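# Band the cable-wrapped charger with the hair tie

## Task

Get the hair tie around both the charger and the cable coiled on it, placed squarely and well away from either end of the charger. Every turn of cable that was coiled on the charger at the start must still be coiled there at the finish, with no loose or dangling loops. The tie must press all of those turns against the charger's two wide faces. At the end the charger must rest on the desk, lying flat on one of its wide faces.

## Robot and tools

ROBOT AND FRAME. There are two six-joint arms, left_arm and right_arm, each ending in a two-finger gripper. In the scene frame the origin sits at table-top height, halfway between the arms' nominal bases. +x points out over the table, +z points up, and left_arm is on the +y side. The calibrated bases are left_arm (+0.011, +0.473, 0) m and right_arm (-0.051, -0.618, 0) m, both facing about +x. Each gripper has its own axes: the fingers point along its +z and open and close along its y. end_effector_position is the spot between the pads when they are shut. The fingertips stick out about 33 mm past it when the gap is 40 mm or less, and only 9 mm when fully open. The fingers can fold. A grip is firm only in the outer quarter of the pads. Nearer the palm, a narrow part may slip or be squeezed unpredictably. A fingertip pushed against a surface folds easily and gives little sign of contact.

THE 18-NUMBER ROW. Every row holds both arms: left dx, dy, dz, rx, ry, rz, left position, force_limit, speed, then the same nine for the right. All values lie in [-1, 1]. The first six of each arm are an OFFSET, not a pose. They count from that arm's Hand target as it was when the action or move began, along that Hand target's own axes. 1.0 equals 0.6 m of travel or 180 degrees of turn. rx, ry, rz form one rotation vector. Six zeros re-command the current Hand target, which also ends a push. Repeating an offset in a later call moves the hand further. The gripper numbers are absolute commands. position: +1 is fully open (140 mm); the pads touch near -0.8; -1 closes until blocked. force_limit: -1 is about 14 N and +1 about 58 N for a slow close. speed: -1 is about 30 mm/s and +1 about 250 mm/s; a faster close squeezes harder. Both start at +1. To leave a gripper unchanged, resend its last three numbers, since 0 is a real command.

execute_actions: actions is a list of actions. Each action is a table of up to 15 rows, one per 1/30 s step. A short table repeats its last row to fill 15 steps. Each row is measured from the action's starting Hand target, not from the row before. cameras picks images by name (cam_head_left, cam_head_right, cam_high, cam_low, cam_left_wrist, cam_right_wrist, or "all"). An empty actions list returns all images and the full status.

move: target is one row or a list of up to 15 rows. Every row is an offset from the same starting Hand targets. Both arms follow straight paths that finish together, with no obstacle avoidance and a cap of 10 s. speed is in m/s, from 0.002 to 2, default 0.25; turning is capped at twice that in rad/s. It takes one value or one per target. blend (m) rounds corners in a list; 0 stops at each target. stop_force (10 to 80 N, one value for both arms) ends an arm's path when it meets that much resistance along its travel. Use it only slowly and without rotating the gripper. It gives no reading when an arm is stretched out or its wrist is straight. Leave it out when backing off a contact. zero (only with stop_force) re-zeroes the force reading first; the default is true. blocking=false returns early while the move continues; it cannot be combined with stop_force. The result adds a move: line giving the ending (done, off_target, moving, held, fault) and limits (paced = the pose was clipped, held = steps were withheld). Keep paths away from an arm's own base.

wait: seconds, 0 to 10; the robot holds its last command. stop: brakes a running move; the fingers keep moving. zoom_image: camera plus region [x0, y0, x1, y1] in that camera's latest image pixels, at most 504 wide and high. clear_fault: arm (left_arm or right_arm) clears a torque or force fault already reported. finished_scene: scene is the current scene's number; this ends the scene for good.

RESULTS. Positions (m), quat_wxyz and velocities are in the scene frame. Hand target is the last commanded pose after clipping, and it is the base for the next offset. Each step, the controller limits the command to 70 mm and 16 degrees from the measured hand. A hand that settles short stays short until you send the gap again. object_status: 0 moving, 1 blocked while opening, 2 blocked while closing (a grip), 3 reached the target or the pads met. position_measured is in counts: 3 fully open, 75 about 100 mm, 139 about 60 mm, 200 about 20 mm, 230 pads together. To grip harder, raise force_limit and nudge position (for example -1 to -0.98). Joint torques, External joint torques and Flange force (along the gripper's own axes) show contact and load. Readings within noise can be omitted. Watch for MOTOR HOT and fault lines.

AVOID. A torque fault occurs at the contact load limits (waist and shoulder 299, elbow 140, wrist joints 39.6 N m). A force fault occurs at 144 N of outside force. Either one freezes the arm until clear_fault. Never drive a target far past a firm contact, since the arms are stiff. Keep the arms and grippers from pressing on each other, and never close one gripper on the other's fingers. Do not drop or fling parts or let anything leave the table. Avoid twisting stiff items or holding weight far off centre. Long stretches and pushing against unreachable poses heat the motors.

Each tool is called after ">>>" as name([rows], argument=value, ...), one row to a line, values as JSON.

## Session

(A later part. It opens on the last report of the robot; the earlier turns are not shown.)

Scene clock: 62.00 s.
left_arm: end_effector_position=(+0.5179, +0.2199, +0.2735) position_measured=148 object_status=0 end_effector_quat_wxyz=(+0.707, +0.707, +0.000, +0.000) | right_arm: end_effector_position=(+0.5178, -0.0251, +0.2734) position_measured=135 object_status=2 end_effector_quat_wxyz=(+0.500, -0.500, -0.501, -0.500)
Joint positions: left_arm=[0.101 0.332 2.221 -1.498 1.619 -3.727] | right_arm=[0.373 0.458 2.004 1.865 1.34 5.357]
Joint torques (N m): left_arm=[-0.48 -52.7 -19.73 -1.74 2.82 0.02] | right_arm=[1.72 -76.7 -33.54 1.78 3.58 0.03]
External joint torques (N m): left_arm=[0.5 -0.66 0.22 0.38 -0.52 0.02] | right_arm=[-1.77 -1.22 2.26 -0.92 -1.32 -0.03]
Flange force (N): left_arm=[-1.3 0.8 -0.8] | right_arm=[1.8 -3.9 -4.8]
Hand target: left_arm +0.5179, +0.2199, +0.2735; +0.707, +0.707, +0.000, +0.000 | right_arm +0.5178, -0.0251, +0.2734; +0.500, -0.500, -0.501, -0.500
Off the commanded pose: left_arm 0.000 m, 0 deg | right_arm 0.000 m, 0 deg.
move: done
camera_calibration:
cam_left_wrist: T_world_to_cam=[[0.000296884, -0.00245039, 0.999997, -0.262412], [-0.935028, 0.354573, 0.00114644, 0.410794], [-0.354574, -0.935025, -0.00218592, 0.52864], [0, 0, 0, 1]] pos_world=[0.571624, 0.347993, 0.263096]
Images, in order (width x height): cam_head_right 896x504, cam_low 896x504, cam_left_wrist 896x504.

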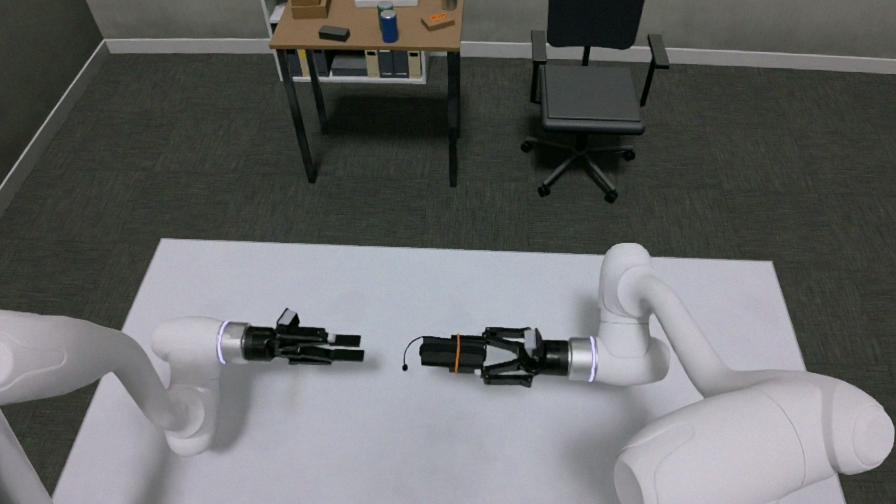

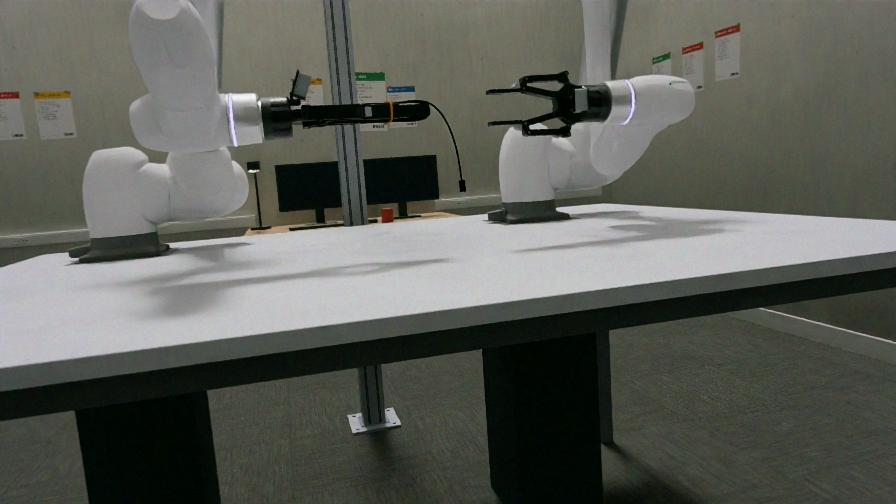

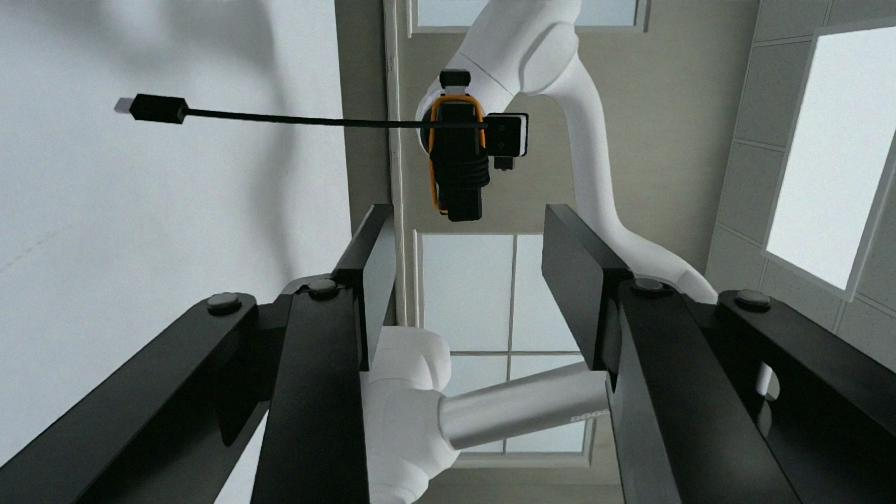

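>>> move([
  [0,0,0.19,0,0,0,-0.15,1,0,0,0,0,0,0,0,-0.97,-0.2,-1],
  [0,0,0.3575,0,0,0,-0.15,1,0,0,0,0,0,0,0,-0.97,-0.2,-1],
], speed=[0.2,0.08], blend=[0.02,0], cameras=["cam_left_wrist","cam_low","cam_right_wrist"])

>>> zoom_image(camera="cam_left_wrist", region=[320, 80, 640, 320])

>>> zoom_image(camera="cam_low", region=[280, 60, 540, 200])

>>> zoom_image(camera="cam_right_wrist", region=[300, 100, 640, 360])

Scene clock: 64.70 s.
left_arm: end_effector_position=(+0.5178, +0.0055, +0.2735) position_measured=148 object_status=3 end_effector_quat_wxyz=(+0.707, +0.707, +0.000, +0.000) | right_arm: end_effector_position=(+0.5178, -0.0251, +0.2734) position_measured=135 object_status=2 end_effector_quat_wxyz=(+0.500, -0.500, -0.501, -0.500)
Joint positions: left_arm=[-0.313 0.345 2.2 -1.844 1.39 -3.713] | right_arm=[0.373 0.458 2.004 1.865 1.34 5.357]
Joint torques (N m): left_arm=[0.49 -55.29 -21.1 -2.52 2.85 0.03] | right_arm=[1.89 -76.81 -33.4 1.77 3.58 0.06]
External joint torques (N m): left_arm=[-0.38 -0.73 0.08 0.41 -0.53 0.01] | right_arm=[-1.97 -1.36 2.12 -0.91 -1.32 -0.06]
Flange force (N): left_arm=[-1.0 1.6 0.4] | right_arm=[2.0 -3.7 -5.0]
Hand target: left_arm +0.5178, +0.0054, +0.2735; +0.707, +0.707, +0.000, +0.000 | right_arm +0.5178, -0.0251, +0.2734; +0.500, -0.500, -0.501, -0.500
Off the commanded pose: left_arm 0.000 m, 0 deg | right_arm 0.000 m, 0 deg.
move: done
camera_calibration:
cam_left_wrist: T_world_to_cam=[[0.000296884, -0.00245039, 0.999997, -0.262937], [-0.935028, 0.354573, 0.00114644, 0.486721], [-0.354574, -0.935025, -0.00218592, 0.328135], [0, 0, 0, 1]] pos_world=[0.571524, 0.133593, 0.263096]
cam_right_wrist: T_world_to_cam=[[0.999973, -0.00199344, -0.00709951, -0.506761], [-0.00734138, -0.359683, -0.933046, 0.25313], [-0.000693608, 0.933072, -0.359688, 0.264638], [0, 0, 0, 1]] pos_world=[0.508789, -0.156889, 0.327772]
Images, in order (width x height): cam_low 896x504, cam_left_wrist 896x504, cam_right_wrist 896x504.

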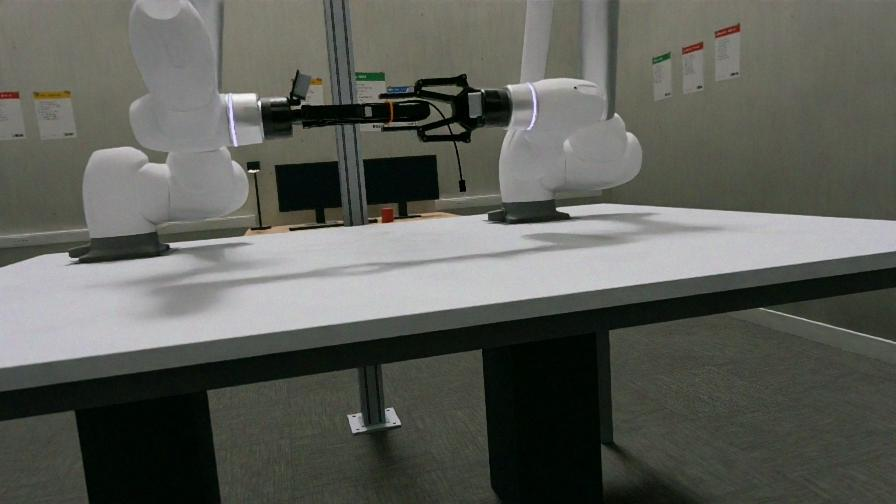

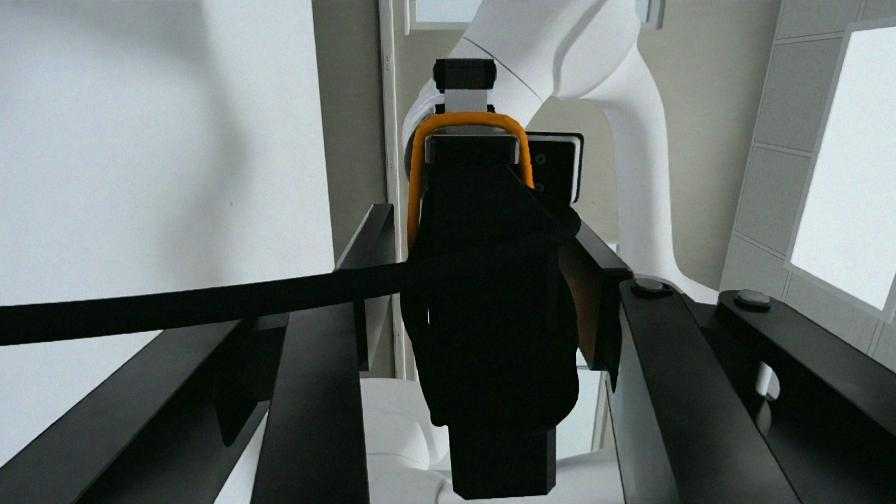

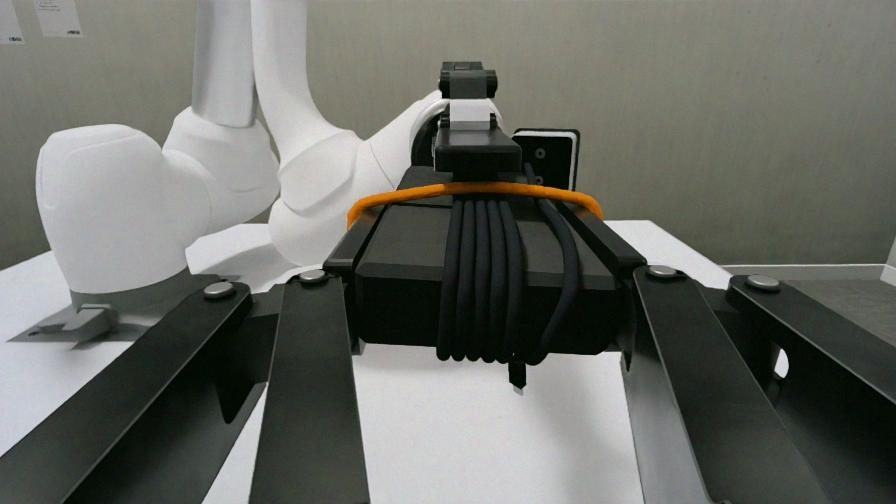

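Scaled by 1.575 from the camera's 896x504 image, which has a finer 1280x720 frame.

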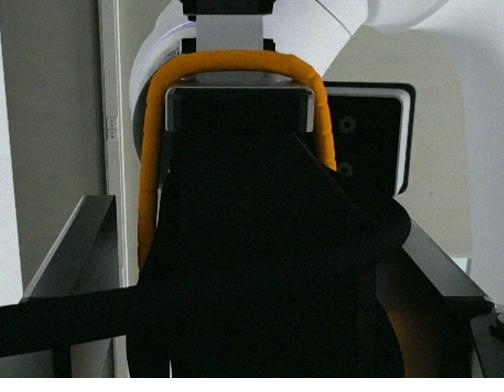

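Scaled by 1.938 from the camera's 896x504 image, which has a finer 1280x720 frame.

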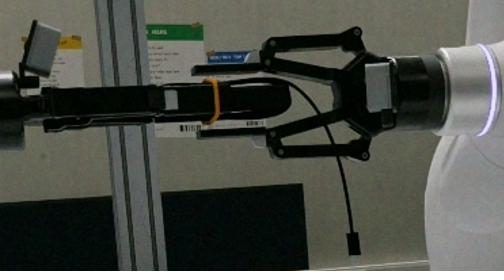

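Scaled by 1.482 from the camera's 896x504 image, which has a finer 1280x720 frame.

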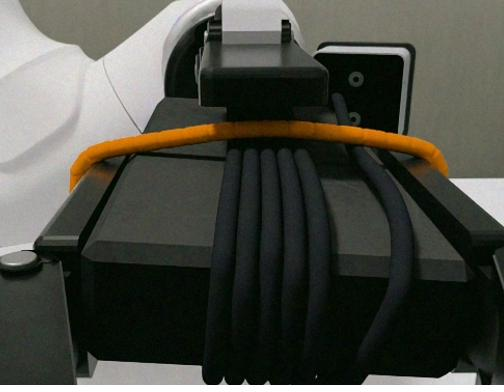

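>>> execute_actions([
  [[0,0,0,0,0,0,-1,0.8,-1,0,0,0,0,0,0,-0.97,-0.2,-1]],
  [[0,0,0,0,0,0,-1,0.8,-1,0,0,0,0,0,0,-0.97,-0.2,-1]],
  [[0,0,0,0,0,0,-1,0.8,-1,0,0,0,0,0,0,-0.97,-0.2,-1]],
], cameras=["cam_left_wrist","cam_low","cam_right_wrist"])

>>> zoom_image(camera="cam_low", region=[280, 60, 540, 200])

>>> zoom_image(camera="cam_right_wrist", region=[300, 100, 640, 360])

Scene clock: 66.70 s.
left_arm: end_effector_position=(+0.5178, +0.0054, +0.2735) position_measured=183 object_status=2 end_effector_quat_wxyz=(+0.707, +0.707, +0.000, +0.000) | right_arm: end_effector_position=(+0.5178, -0.0251, +0.2733) position_measured=135 object_status=2 end_effector_quat_wxyz=(+0.500, -0.500, -0.501, -0.499)
Joint positions: left_arm=[-0.313 0.345 2.2 -1.844 1.39 -3.713] | right_arm=[0.373 0.458 2.004 1.865 1.34 5.357]
Joint torques (N m): left_arm=[-3.39 -44.73 -14.71 0.74 -2.18 0.16] | right_arm=[4.92 -89 -42.29 5.42 8.38 0.2]
External joint torques (N m): left_arm=[3.42 -11.26 -6.23 -2.84 4.5 -0.11] | right_arm=[-4.91 10.71 10.88 -4.56 -6.12 -0.2]
External joint torques at the end of the 1st action: left_arm=[0.71 -1.4 -0.29 0.3 -0.4 0.02] | right_arm=[-1.63 -1.1 2.83 -1.07 -1.39 -0.03]
External joint torques at the end of the 2nd action: left_arm=[2.07 -12.35 -6.43 -2.63 4.6 -0.02] | right_arm=[-3.66 10.89 10.43 -4.36 -6 -0.16]
Flange force (N): left_arm=[0.0 17.9 -6.8] | right_arm=[-14.4 -3.9 -10.4]
Flange force at the end of the 1st action (N): left_arm=[-0.4 2.7 -1.6] | right_arm=[1.5 -4.8 -5.1]
Flange force at the end of the 2nd action (N): left_arm=[-1.5 19.6 -5.0] | right_arm=[-14.6 -3.7 -8.0]
Hand target: left_arm +0.5178, +0.0054, +0.2735; +0.707, +0.707, +0.000, +0.000 | right_arm +0.5178, -0.0251, +0.2734; +0.500, -0.500, -0.501, -0.500
Off the commanded pose: left_arm 0.000 m, 0 deg | right_arm 0.000 m, 0 deg.
camera_calibration:
cam_left_wrist: T_world_to_cam=[[0.000296884, -0.00245039, 0.999997, -0.262937], [-0.935028, 0.354573, 0.00114644, 0.486756], [-0.354574, -0.935025, -0.00218592, 0.328042], [0, 0, 0, 1]] pos_world=[0.571524, 0.133493, 0.263096]
cam_right_wrist: T_world_to_cam=[[0.999973, -0.00199344, -0.00709951, -0.506761], [-0.00734138, -0.359683, -0.933046, 0.253037], [-0.000693608, 0.933072, -0.359688, 0.264602], [0, 0, 0, 1]] pos_world=[0.508789, -0.156889, 0.327672]
Images, in order (width x height): cam_low 896x504, cam_left_wrist 896x504, cam_right_wrist 896x504.

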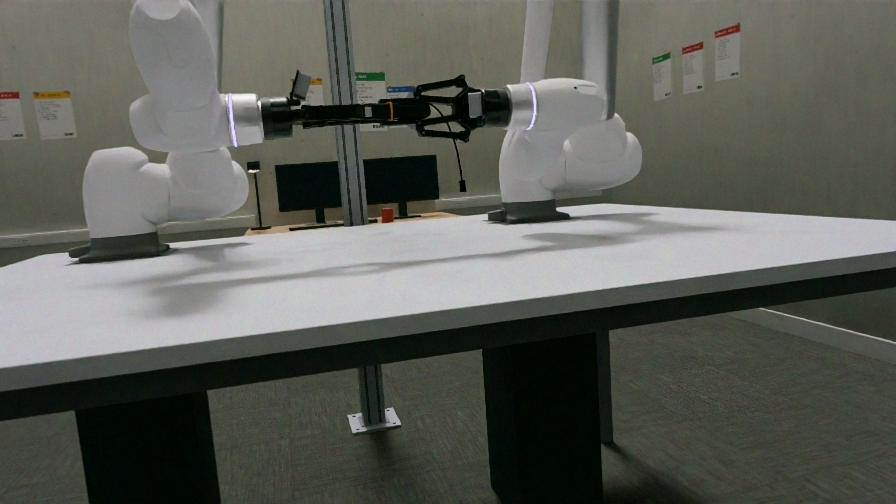

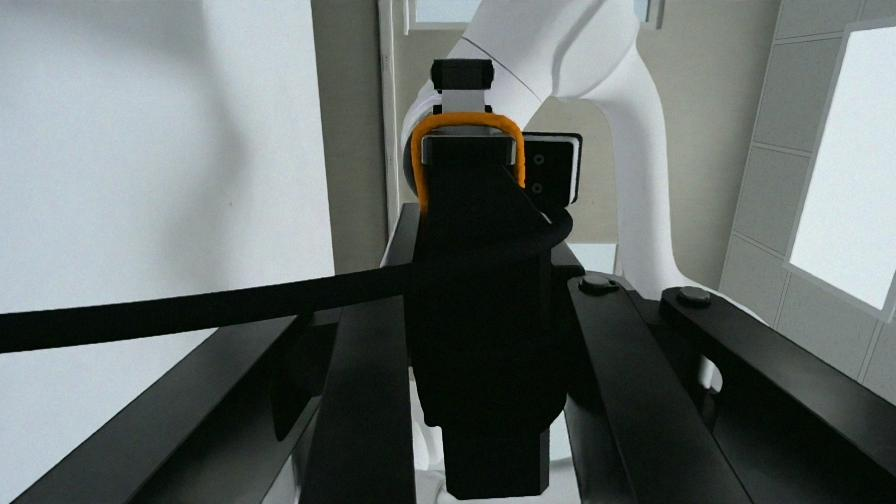

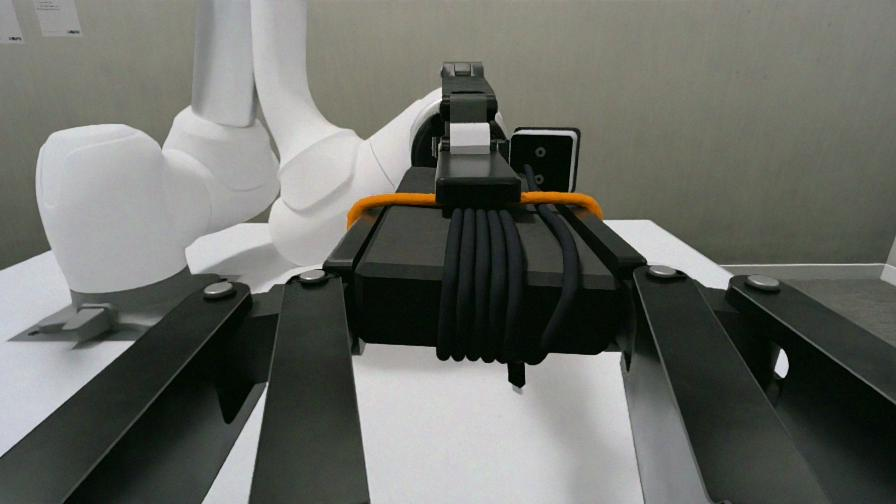

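Scaled by 1.938 from the camera's 896x504 image, which has a finer 1280x720 frame.

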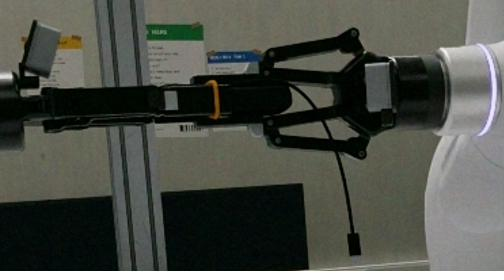

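Scaled by 1.482 from the camera's 896x504 image, which has a finer 1280x720 frame.

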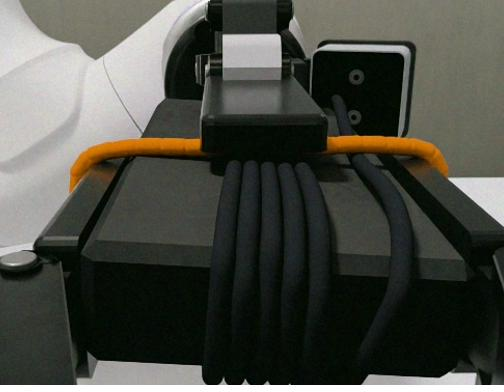

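>>> execute_actions([
  [[0,0.0006,0,0,0,0,-1,0.8,-1,0,0,0,0,0,0,-0.97,-0.2,-1],[0,0.0012,0,0,0,0,-1,0.8,-1,0,0,0,0,0,0,0.035,1,-1]],
  [[0,0,0,0,0,0,-1,0.8,-1,0,0,0,0,0,0,0.035,1,-1]],
], cameras=["cam_right_wrist"])

>>> zoom_image(camera="cam_right_wrist", region=[300, 100, 640, 360])

Scene clock: 68.23 s.
left_arm: end_effector_position=(+0.5178, +0.0054, +0.2742) position_measured=183 object_status=2 end_effector_quat_wxyz=(+0.707, +0.707, +0.000, +0.000) | right_arm: end_effector_position=(+0.5178, -0.0251, +0.2734) position_measured=125 object_status=3 end_effector_quat_wxyz=(+0.500, -0.500, -0.501, -0.500)
Joint positions: left_arm=[-0.313 0.344 2.199 -1.843 1.389 -3.714] | right_arm=[0.373 0.458 2.004 1.865 1.34 5.357]
Joint torques (N m): left_arm=[-0.7 -58.48 -23.34 -3.44 4.37 0.03] | right_arm=[1.96 -73.25 -31.37 0.86 2.17 0.1]
External joint torques (N m): left_arm=[0.68 2.73 2.28 1.33 -2.05 0.02] | right_arm=[-1.82 -5.14 -0.02 -0.01 0.1 -0.1]
External joint torques at the end of the 1st action: left_arm=[1.12 3.1 2.19 1.17 -2.04 0.05] | right_arm=[-1.61 -5.17 -0.02 -0.08 0.13 -0.11]
Flange force (N): left_arm=[-0.2 -3.9 -1.4] | right_arm=[6.9 -4.2 -5.2]
Flange force at the end of the 1st action (N): left_arm=[0.5 -4.6 -1.9] | right_arm=[6.9 -4.3 -5.0]
Hand target: left_arm +0.5178, +0.0054, +0.2742; +0.707, +0.707, +0.000, +0.000 | right_arm +0.5178, -0.0251, +0.2734; +0.500, -0.500, -0.501, -0.500
Off the commanded pose: left_arm 0.000 m, 0 deg | right_arm 0.000 m, 0 deg.
camera_calibration:
cam_right_wrist: T_world_to_cam=[[0.999974, -0.00205159, -0.00697061, -0.506812], [-0.00724202, -0.359683, -0.933047, 0.25308], [-0.000592979, 0.933072, -0.359688, 0.264586], [0, 0, 0, 1]] pos_world=[0.508788, -0.156889, 0.327772]
Images, in order (width x height): cam_right_wrist 896x504.

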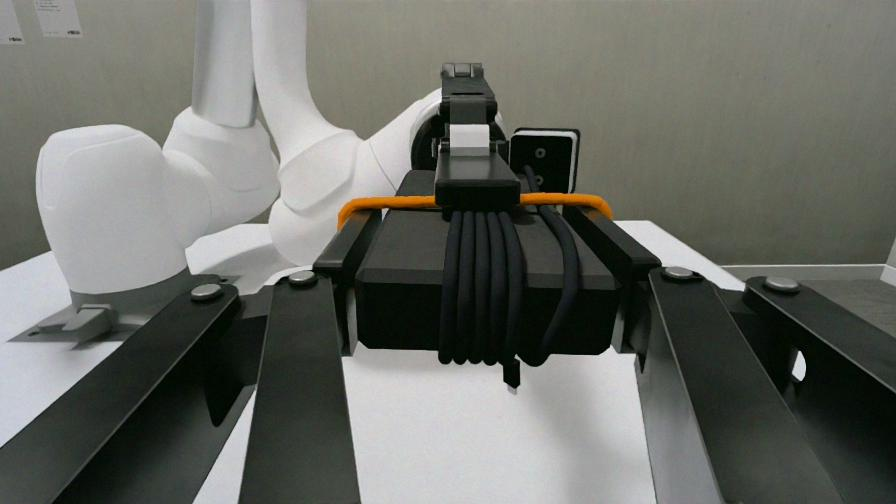

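Scaled by 1.482 from the camera's 896x504 image, which has a finer 1280x720 frame.

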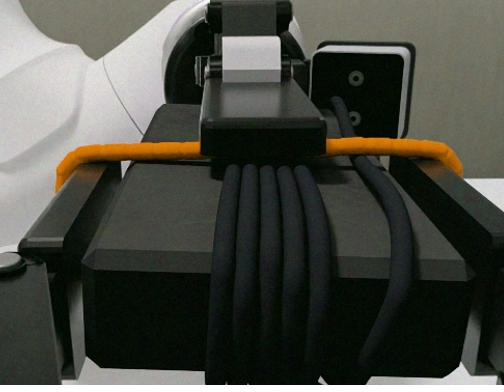

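Now withdraw the right hand slowly, with a check halfway.

>>> move(target=[0,0,0,0,0,0,-1,0.8,-1,0,0,-0.0167,0,0,0,0.035,1,-1], speed=0.04, cameras=["cam_right_wrist","cam_low"])

>>> zoom_image(camera="cam_right_wrist", region=[300, 100, 640, 360])

>>> zoom_image(camera="cam_low", region=[280, 60, 540, 200])

Scene clock: 69.17 s.
left_arm: end_effector_position=(+0.5178, +0.0054, +0.2742) position_measured=183 object_status=2 end_effector_quat_wxyz=(+0.707, +0.707, +0.000, +0.000) | right_arm: end_effector_position=(+0.5178, -0.0350, +0.2734) position_measured=125 object_status=3 end_effector_quat_wxyz=(+0.500, -0.500, -0.501, -0.500)
Joint positions: left_arm=[-0.313 0.344 2.199 -1.843 1.389 -3.714] | right_arm=[0.358 0.453 2.012 1.853 1.35 5.356]
Joint torques (N m): left_arm=[1.38 -58.74 -22.83 -3.38 4.38 -0.01] | right_arm=[-1.04 -72.96 -30.41 0.86 2.13 0.13]
External joint torques (N m): left_arm=[-1.44 3.19 1.73 1.26 -2.06 0.05] | right_arm=[1.2 -4.66 -0.7 0.01 0.13 -0.13]
Flange force (N): left_arm=[-0.1 -4.5 2.9] | right_arm=[6.5 -4.3 0.1]
Hand target: left_arm +0.5178, +0.0054, +0.2742; +0.707, +0.707, +0.000, +0.000 | right_arm +0.5178, -0.0351, +0.2734; +0.500, -0.500, -0.501, -0.500
Off the commanded pose: left_arm 0.000 m, 0 deg | right_arm 0.000 m, 0 deg.
move: done
camera_calibration:
cam_right_wrist: T_world_to_cam=[[0.999974, -0.00195806, -0.00700599, -0.506805], [-0.00724139, -0.359683, -0.933046, 0.249483], [-0.000692979, 0.933072, -0.359688, 0.273968], [0, 0, 0, 1]] pos_world=[0.508789, -0.166889, 0.327772]
Images, in order (width x height): cam_low 896x504, cam_right_wrist 896x504.

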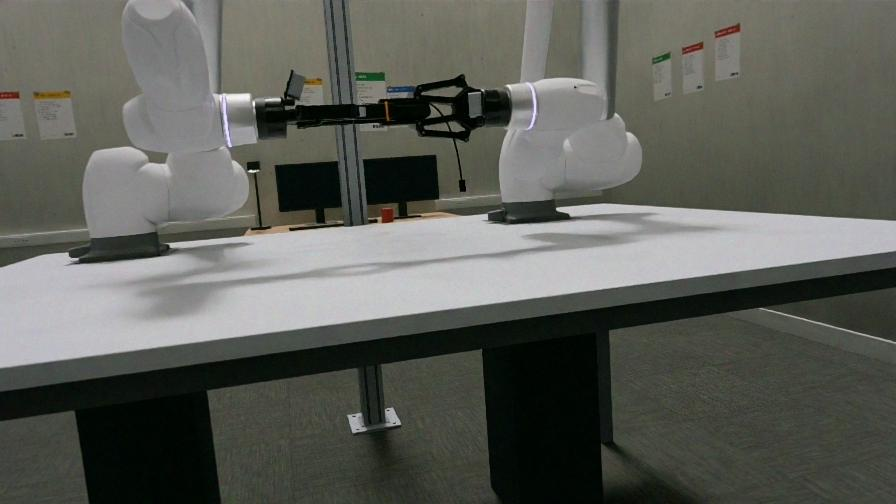

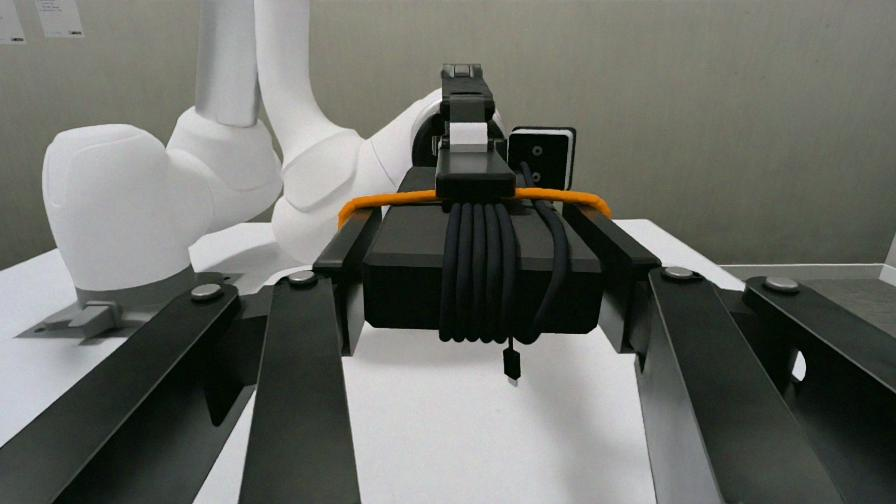

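Scaled by 1.482 from the camera's 896x504 image, which has a finer 1280x720 frame.

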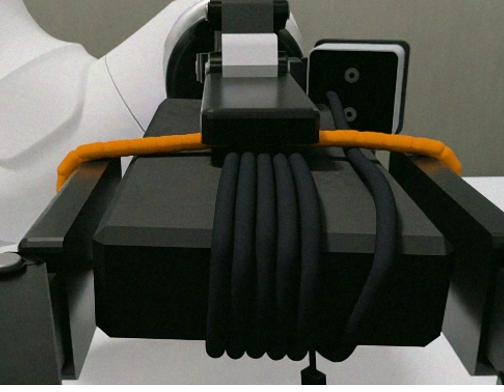

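Scaled by 1.938 from the camera's 896x504 image, which has a finer 1280x720 frame.

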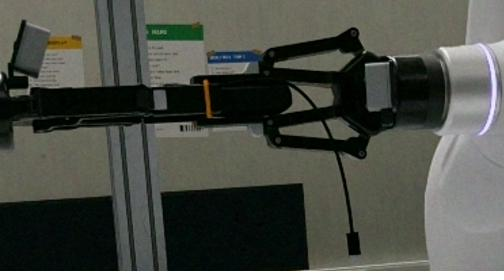

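>>> move(target=[0,0,0,0,0,0,-1,0.8,-1,0,0,-0.01,0,0,0,0.035,1,-1], speed=0.04, cameras=["cam_right_wrist","cam_low","cam_left_wrist"])

>>> zoom_image(camera="cam_right_wrist", region=[300, 100, 640, 360])

>>> zoom_image(camera="cam_low", region=[330, 80, 460, 150])

Scene clock: 71.10 s.
left_arm: end_effector_position=(+0.5178, +0.0054, +0.2742) position_measured=183 object_status=2 end_effector_quat_wxyz=(+0.707, +0.707, +0.000, +0.000) | right_arm: end_effector_position=(+0.5178, -0.0410, +0.2734) position_measured=125 object_status=3 end_effector_quat_wxyz=(+0.500, -0.500, -0.501, -0.500)
Joint positions: left_arm=[-0.313 0.344 2.199 -1.843 1.389 -3.714] | right_arm=[0.349 0.451 2.017 1.846 1.356 5.356]
Joint torques (N m): left_arm=[3.31 -58.14 -22.41 -3.4 4.3 -0.01] | right_arm=[-3.24 -72.56 -29.78 0.83 2.13 0.09]
External joint torques (N m): left_arm=[-3.33 2.24 1.36 1.28 -1.97 0.05] | right_arm=[3.24 -4.75 -1.35 0.09 0.13 -0.09]
Flange force (N): left_arm=[-1.5 -2.8 6.1] | right_arm=[6.9 -4.3 3.8]
Hand target: left_arm +0.5178, +0.0054, +0.2742; +0.707, +0.707, +0.000, +0.000 | right_arm +0.5178, -0.0411, +0.2734; +0.500, -0.500, -0.501, -0.500
Off the commanded pose: left_arm 0.000 m, 0 deg | right_arm 0.000 m, 0 deg.
move: done
camera_calibration:
cam_left_wrist: T_world_to_cam=[[0.000296884, -0.00245039, 0.999997, -0.263637], [-0.935028, 0.354573, 0.00114644, 0.486756], [-0.354574, -0.935025, -0.00218592, 0.328043], [0, 0, 0, 1]] pos_world=[0.571524, 0.133493, 0.263796]
cam_right_wrist: T_world_to_cam=[[0.999974, -0.00195806, -0.00700599, -0.506817], [-0.00724139, -0.359683, -0.933046, 0.247325], [-0.000692979, 0.933072, -0.359688, 0.279566], [0, 0, 0, 1]] pos_world=[0.508789, -0.172889, 0.327772]
Images, in order (width x height): cam_low 896x504, cam_left_wrist 896x504, cam_right_wrist 896x504.

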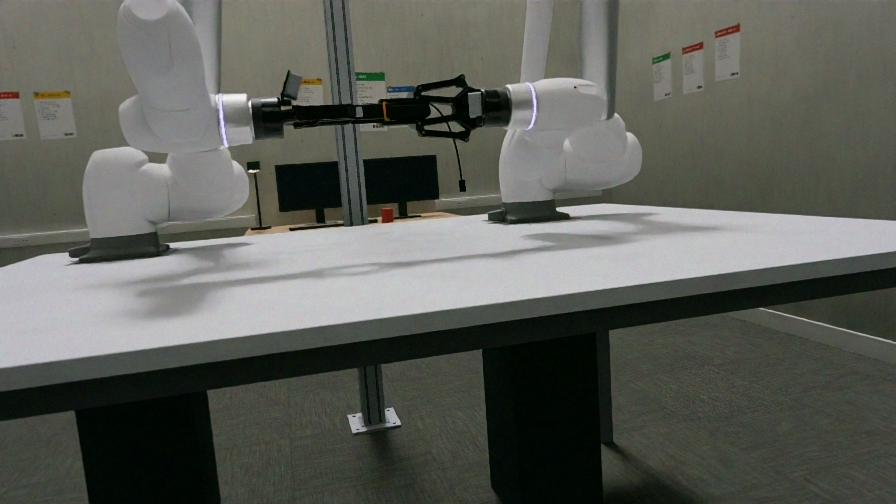

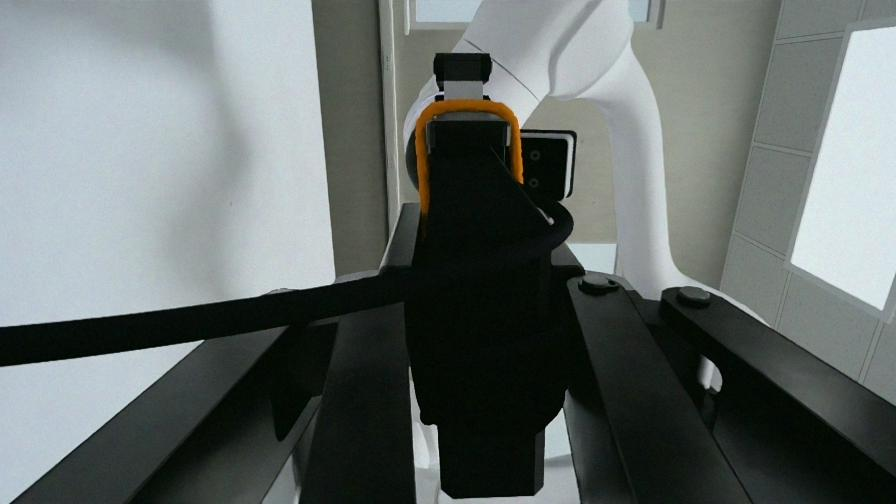

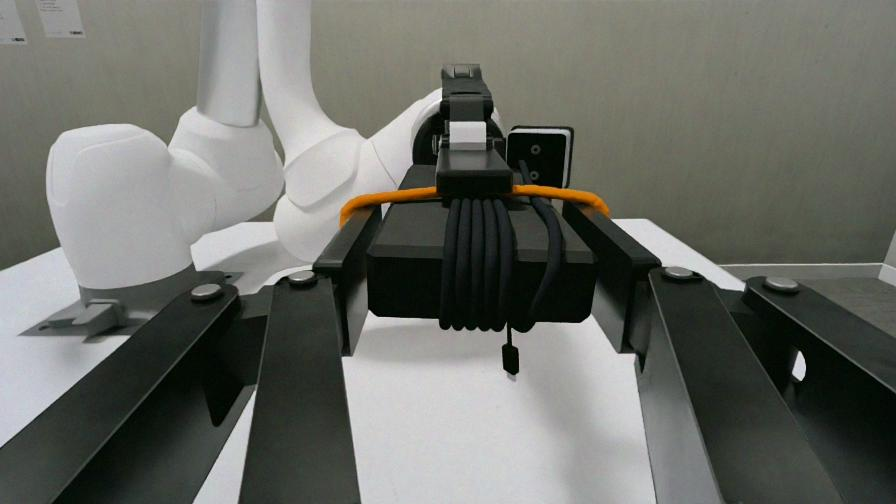

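Scaled by 1.482 from the camera's 896x504 image, which has a finer 1280x720 frame.

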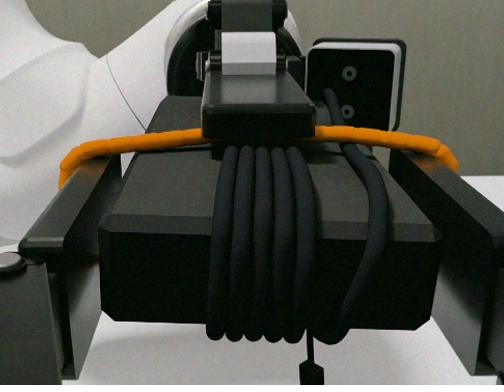

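Scaled by 3.877 from the camera's 896x504 image, which has a finer 1280x720 frame.

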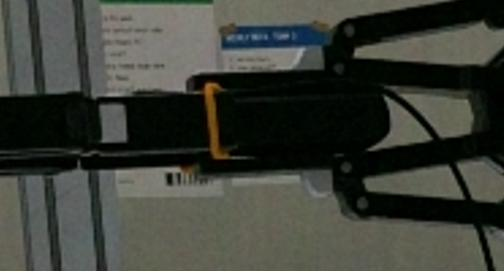

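>>> move(target=[0,0,0,0,0,0,-1,0.8,-1,0,0,-0.02,0,0,0,0.035,1,-1], speed=0.04, cameras=["cam_right_wrist","cam_low","cam_left_wrist"])

>>> zoom_image(camera="cam_right_wrist", region=[300, 100, 640, 360])

>>> zoom_image(camera="cam_low", region=[330, 80, 460, 150])

Scene clock: 72.40 s.
left_arm: end_effector_position=(+0.5178, +0.0054, +0.2742) position_measured=183 object_status=2 end_effector_quat_wxyz=(+0.707, +0.707, +0.000, +0.000) | right_arm: end_effector_position=(+0.5179, -0.0530, +0.2734) position_measured=125 object_status=3 end_effector_quat_wxyz=(+0.500, -0.500, -0.501, -0.500)
Joint positions: left_arm=[-0.313 0.344 2.199 -1.843 1.389 -3.714] | right_arm=[0.331 0.446 2.026 1.832 1.368 5.355]
Joint torques (N m): left_arm=[-0.88 -57.78 -22.81 -3.19 3.96 -0.01] | right_arm=[1.66 -72.48 -31.18 1.15 2.53 0.07]
External joint torques (N m): left_arm=[0.89 1.81 1.73 1.07 -1.63 0.06] | right_arm=[-1.48 -4.18 0.21 -0.2 -0.27 -0.07]
Flange force (N): left_arm=[-0.2 -2.5 -1.8] | right_arm=[5.9 -3.9 -4.2]
Hand target: left_arm +0.5178, +0.0054, +0.2742; +0.707, +0.707, +0.000, +0.000 | right_arm +0.5179, -0.0531, +0.2734; +0.500, -0.500, -0.501, -0.500
Off the commanded pose: left_arm 0.000 m, 0 deg | right_arm 0.000 m, 0 deg.
move: done
camera_calibration:
cam_left_wrist: T_world_to_cam=[[0.000296884, -0.00245039, 0.999997, -0.263737], [-0.935028, 0.354573, 0.00114644, 0.486756], [-0.354574, -0.935025, -0.00218592, 0.328044], [0, 0, 0, 1]] pos_world=[0.571524, 0.133493, 0.263896]
cam_right_wrist: T_world_to_cam=[[0.999973, -0.00199344, -0.00709951, -0.506916], [-0.00734138, -0.359683, -0.933046, 0.24306], [-0.000693608, 0.933072, -0.359688, 0.290764], [0, 0, 0, 1]] pos_world=[0.508889, -0.184889, 0.327772]
Images, in order (width x height): cam_low 896x504, cam_left_wrist 896x504, cam_right_wrist 896x504.

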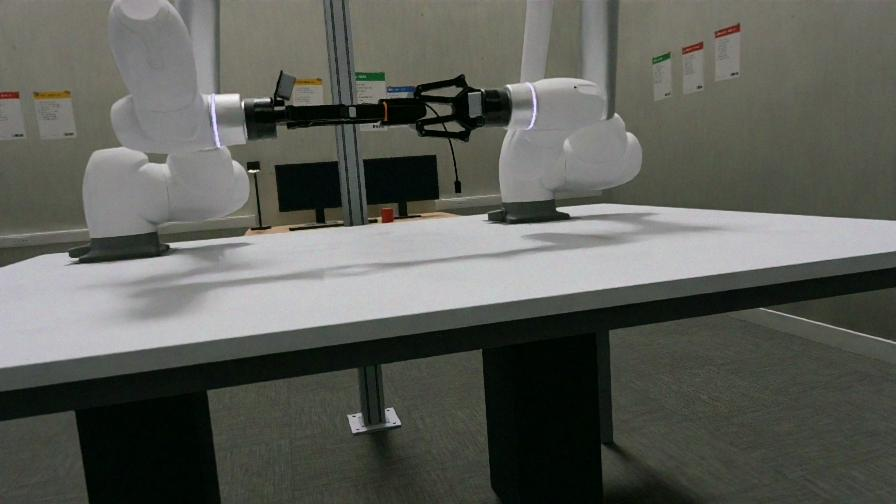

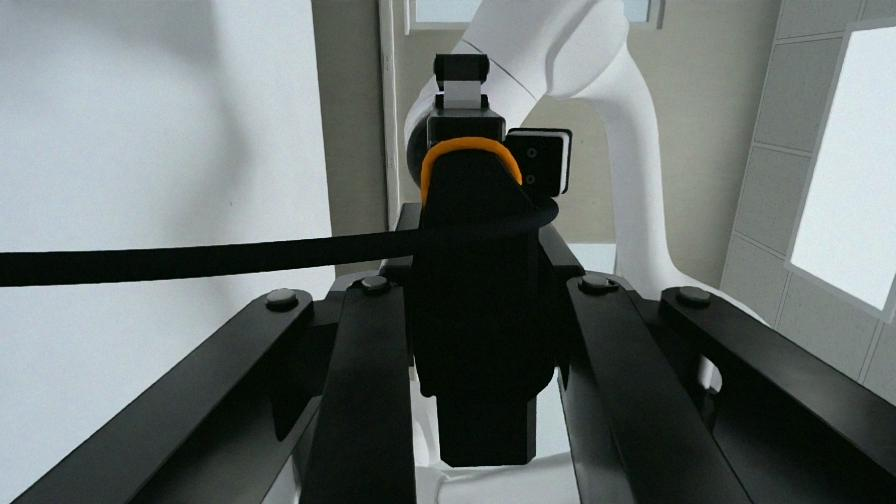

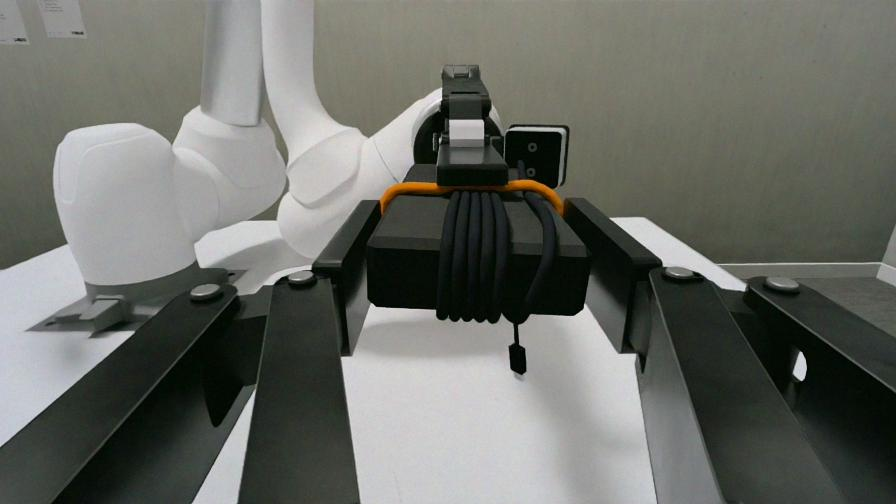

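Scaled by 1.482 from the camera's 896x504 image, which has a finer 1280x720 frame.

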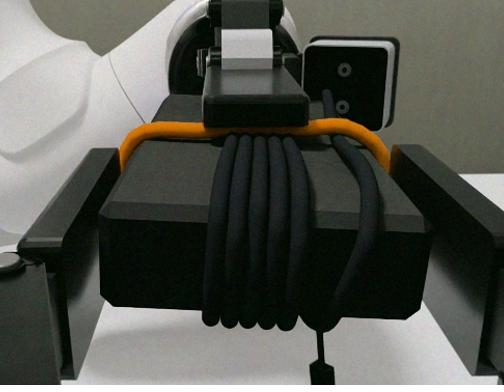

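Scaled by 3.877 from the camera's 896x504 image, which has a finer 1280x720 frame.

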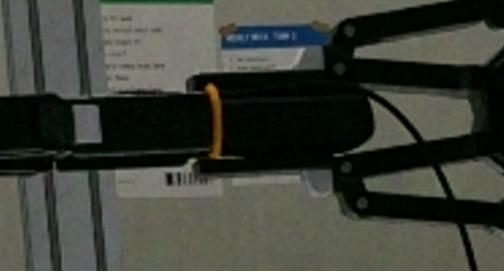

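>>> move([
  [0,0,0,0,0,0,-1,0.8,-1,0,0,-0.2283,0,0,0,0.035,1,-1],
  [0,0,0,0,0,0,-1,0.8,-1,0.25,0,-0.2283,0.3849,-0.3849,-0.3849,0.035,1,-1],
  [0,0,0,0,0,0,-1,0.8,-1,0.25,0,-0.0148,0.7071,0,-0.7071,0.035,1,-1],
  [0,0,0,0,0,0,-1,0.8,-1,0.111,0,-0.0148,0.7071,0,-0.7071,0.035,1,-1],
  [0,0,0,0,0,0,-1,0.8,-1,0.111,0,-0.0148,0.7071,0,-0.7071,0.2,1,0],
], speed=[0.15,0.5,0.45,0.25,0.2], blend=[0.03,0.02,0.02,0,0], cameras=["cam_right_wrist","cam_low","cam_left_wrist","cam_head_right"])

>>> zoom_image(camera="cam_low", region=[330, 80, 460, 150])

Scene clock: 78.40 s.
left_arm: end_effector_position=(+0.5178, +0.0054, +0.2742) position_measured=183 object_status=2 end_effector_quat_wxyz=(+0.707, +0.707, +0.000, +0.000) | right_arm: end_effector_position=(+0.5177, -0.0748, +0.4234) position_measured=125 object_status=3 end_effector_quat_wxyz=(+0.001, -0.647, +0.762, -0.001) end_effector_velocity=(+0.001, +0.073, +0.001) end_effector_angular_velocity=(-0.001, +0.000, +0.894)
Joint positions: left_arm=[-0.313 0.344 2.199 -1.843 1.389 -3.714] | right_arm=[0.719 0.375 1.149 -0.003 1.617 4.023]
Joint velocities: left_arm=[within noise] | right_arm=[0.069 0.088 -0.125 0 0.035 -0.825]
Joint torques (N m): left_arm=[-0.87 -56.91 -22.82 -3.27 4 0.08] | right_arm=[3.93 -76.91 -42.17 4.53 0.7 -0.04]
External joint torques (N m): left_arm=[0.87 1.13 1.75 1.16 -1.68 -0.04] | right_arm=[-3.95 -4.3 -0.62 -0.17 -0.67 0.04]
Flange force (N): left_arm=[-0.9 -1.2 -2.1] | right_arm=[8.4 0.1 0.4]
Hand target: left_arm +0.5178, +0.0054, +0.2742; +0.707, +0.707, +0.000, +0.000 | right_arm +0.5178, -0.0667, +0.4234; +0.000, -0.686, +0.727, +0.000 (not the last commanded pose)
Tool commands: left_gripper/position=-1.0 left_gripper/force_limit=+0.8 left_gripper/speed=-1.0 right_gripper/position=+0.035 right_gripper/force_limit=+1.0 right_gripper/speed=-1.0
Off the commanded pose: left_arm 0.000 m, 0 deg | right_arm 0.084 m, 9 deg.
move: unfinished (the simulator was too slow to fit another step into this call; the move has ended); path passed 2 of 5 targets; target 5's new numbers were not sent
camera_calibration:
cam_left_wrist: T_world_to_cam=[[0.000296884, -0.00245039, 0.999997, -0.263637], [-0.935028, 0.354573, 0.00114644, 0.486756], [-0.354574, -0.935025, -0.00218592, 0.328043], [0, 0, 0, 1]] pos_world=[0.571524, 0.133493, 0.263796]
cam_right_wrist: T_world_to_cam=[[-0.98556, 0.169323, 0.000627234, 0.53169], [0.158311, 0.920137, 0.35817, -0.16144], [0.0600692, 0.353097, -0.933656, 0.533177], [0, 0, 0, 1]] pos_world=[0.517543, -0.129744, 0.555293]
Images, in order (width x height): cam_head_right 896x504, cam_low 896x504, cam_left_wrist 896x504, cam_right_wrist 896x504.

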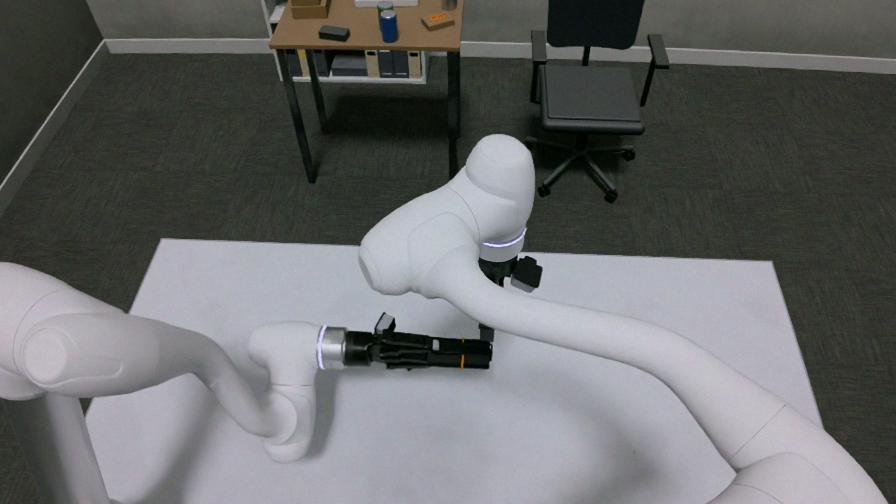

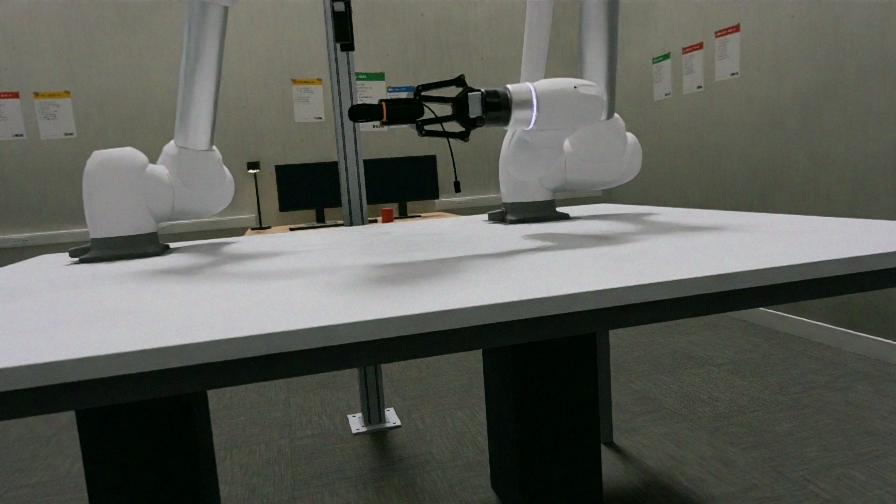

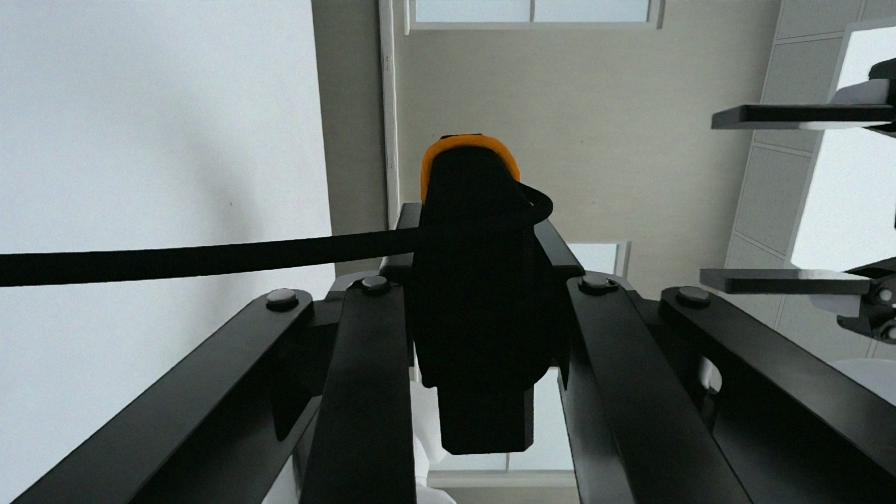

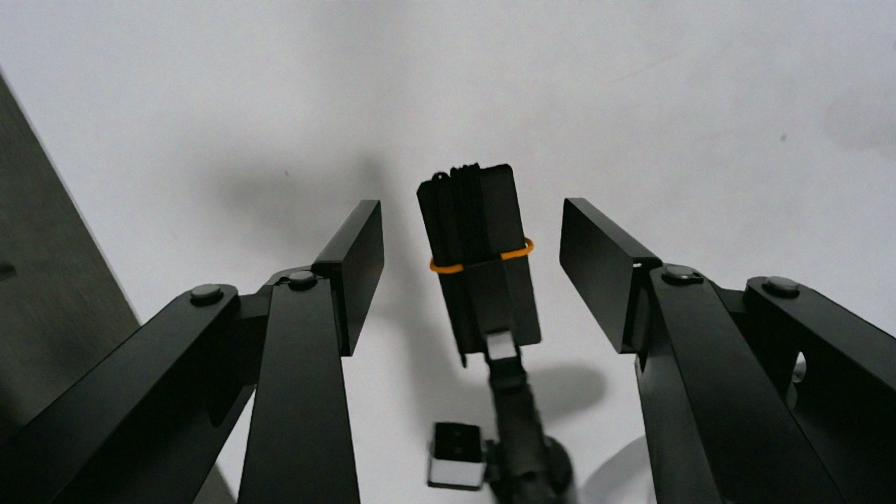

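Scaled by 3.877 from the camera's 896x504 image, which has a finer 1280x720 frame.

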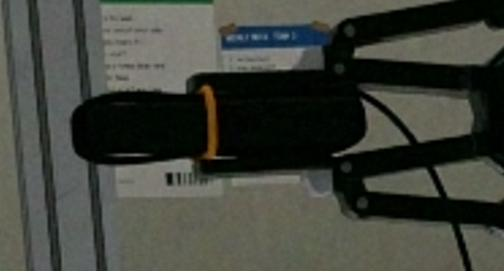

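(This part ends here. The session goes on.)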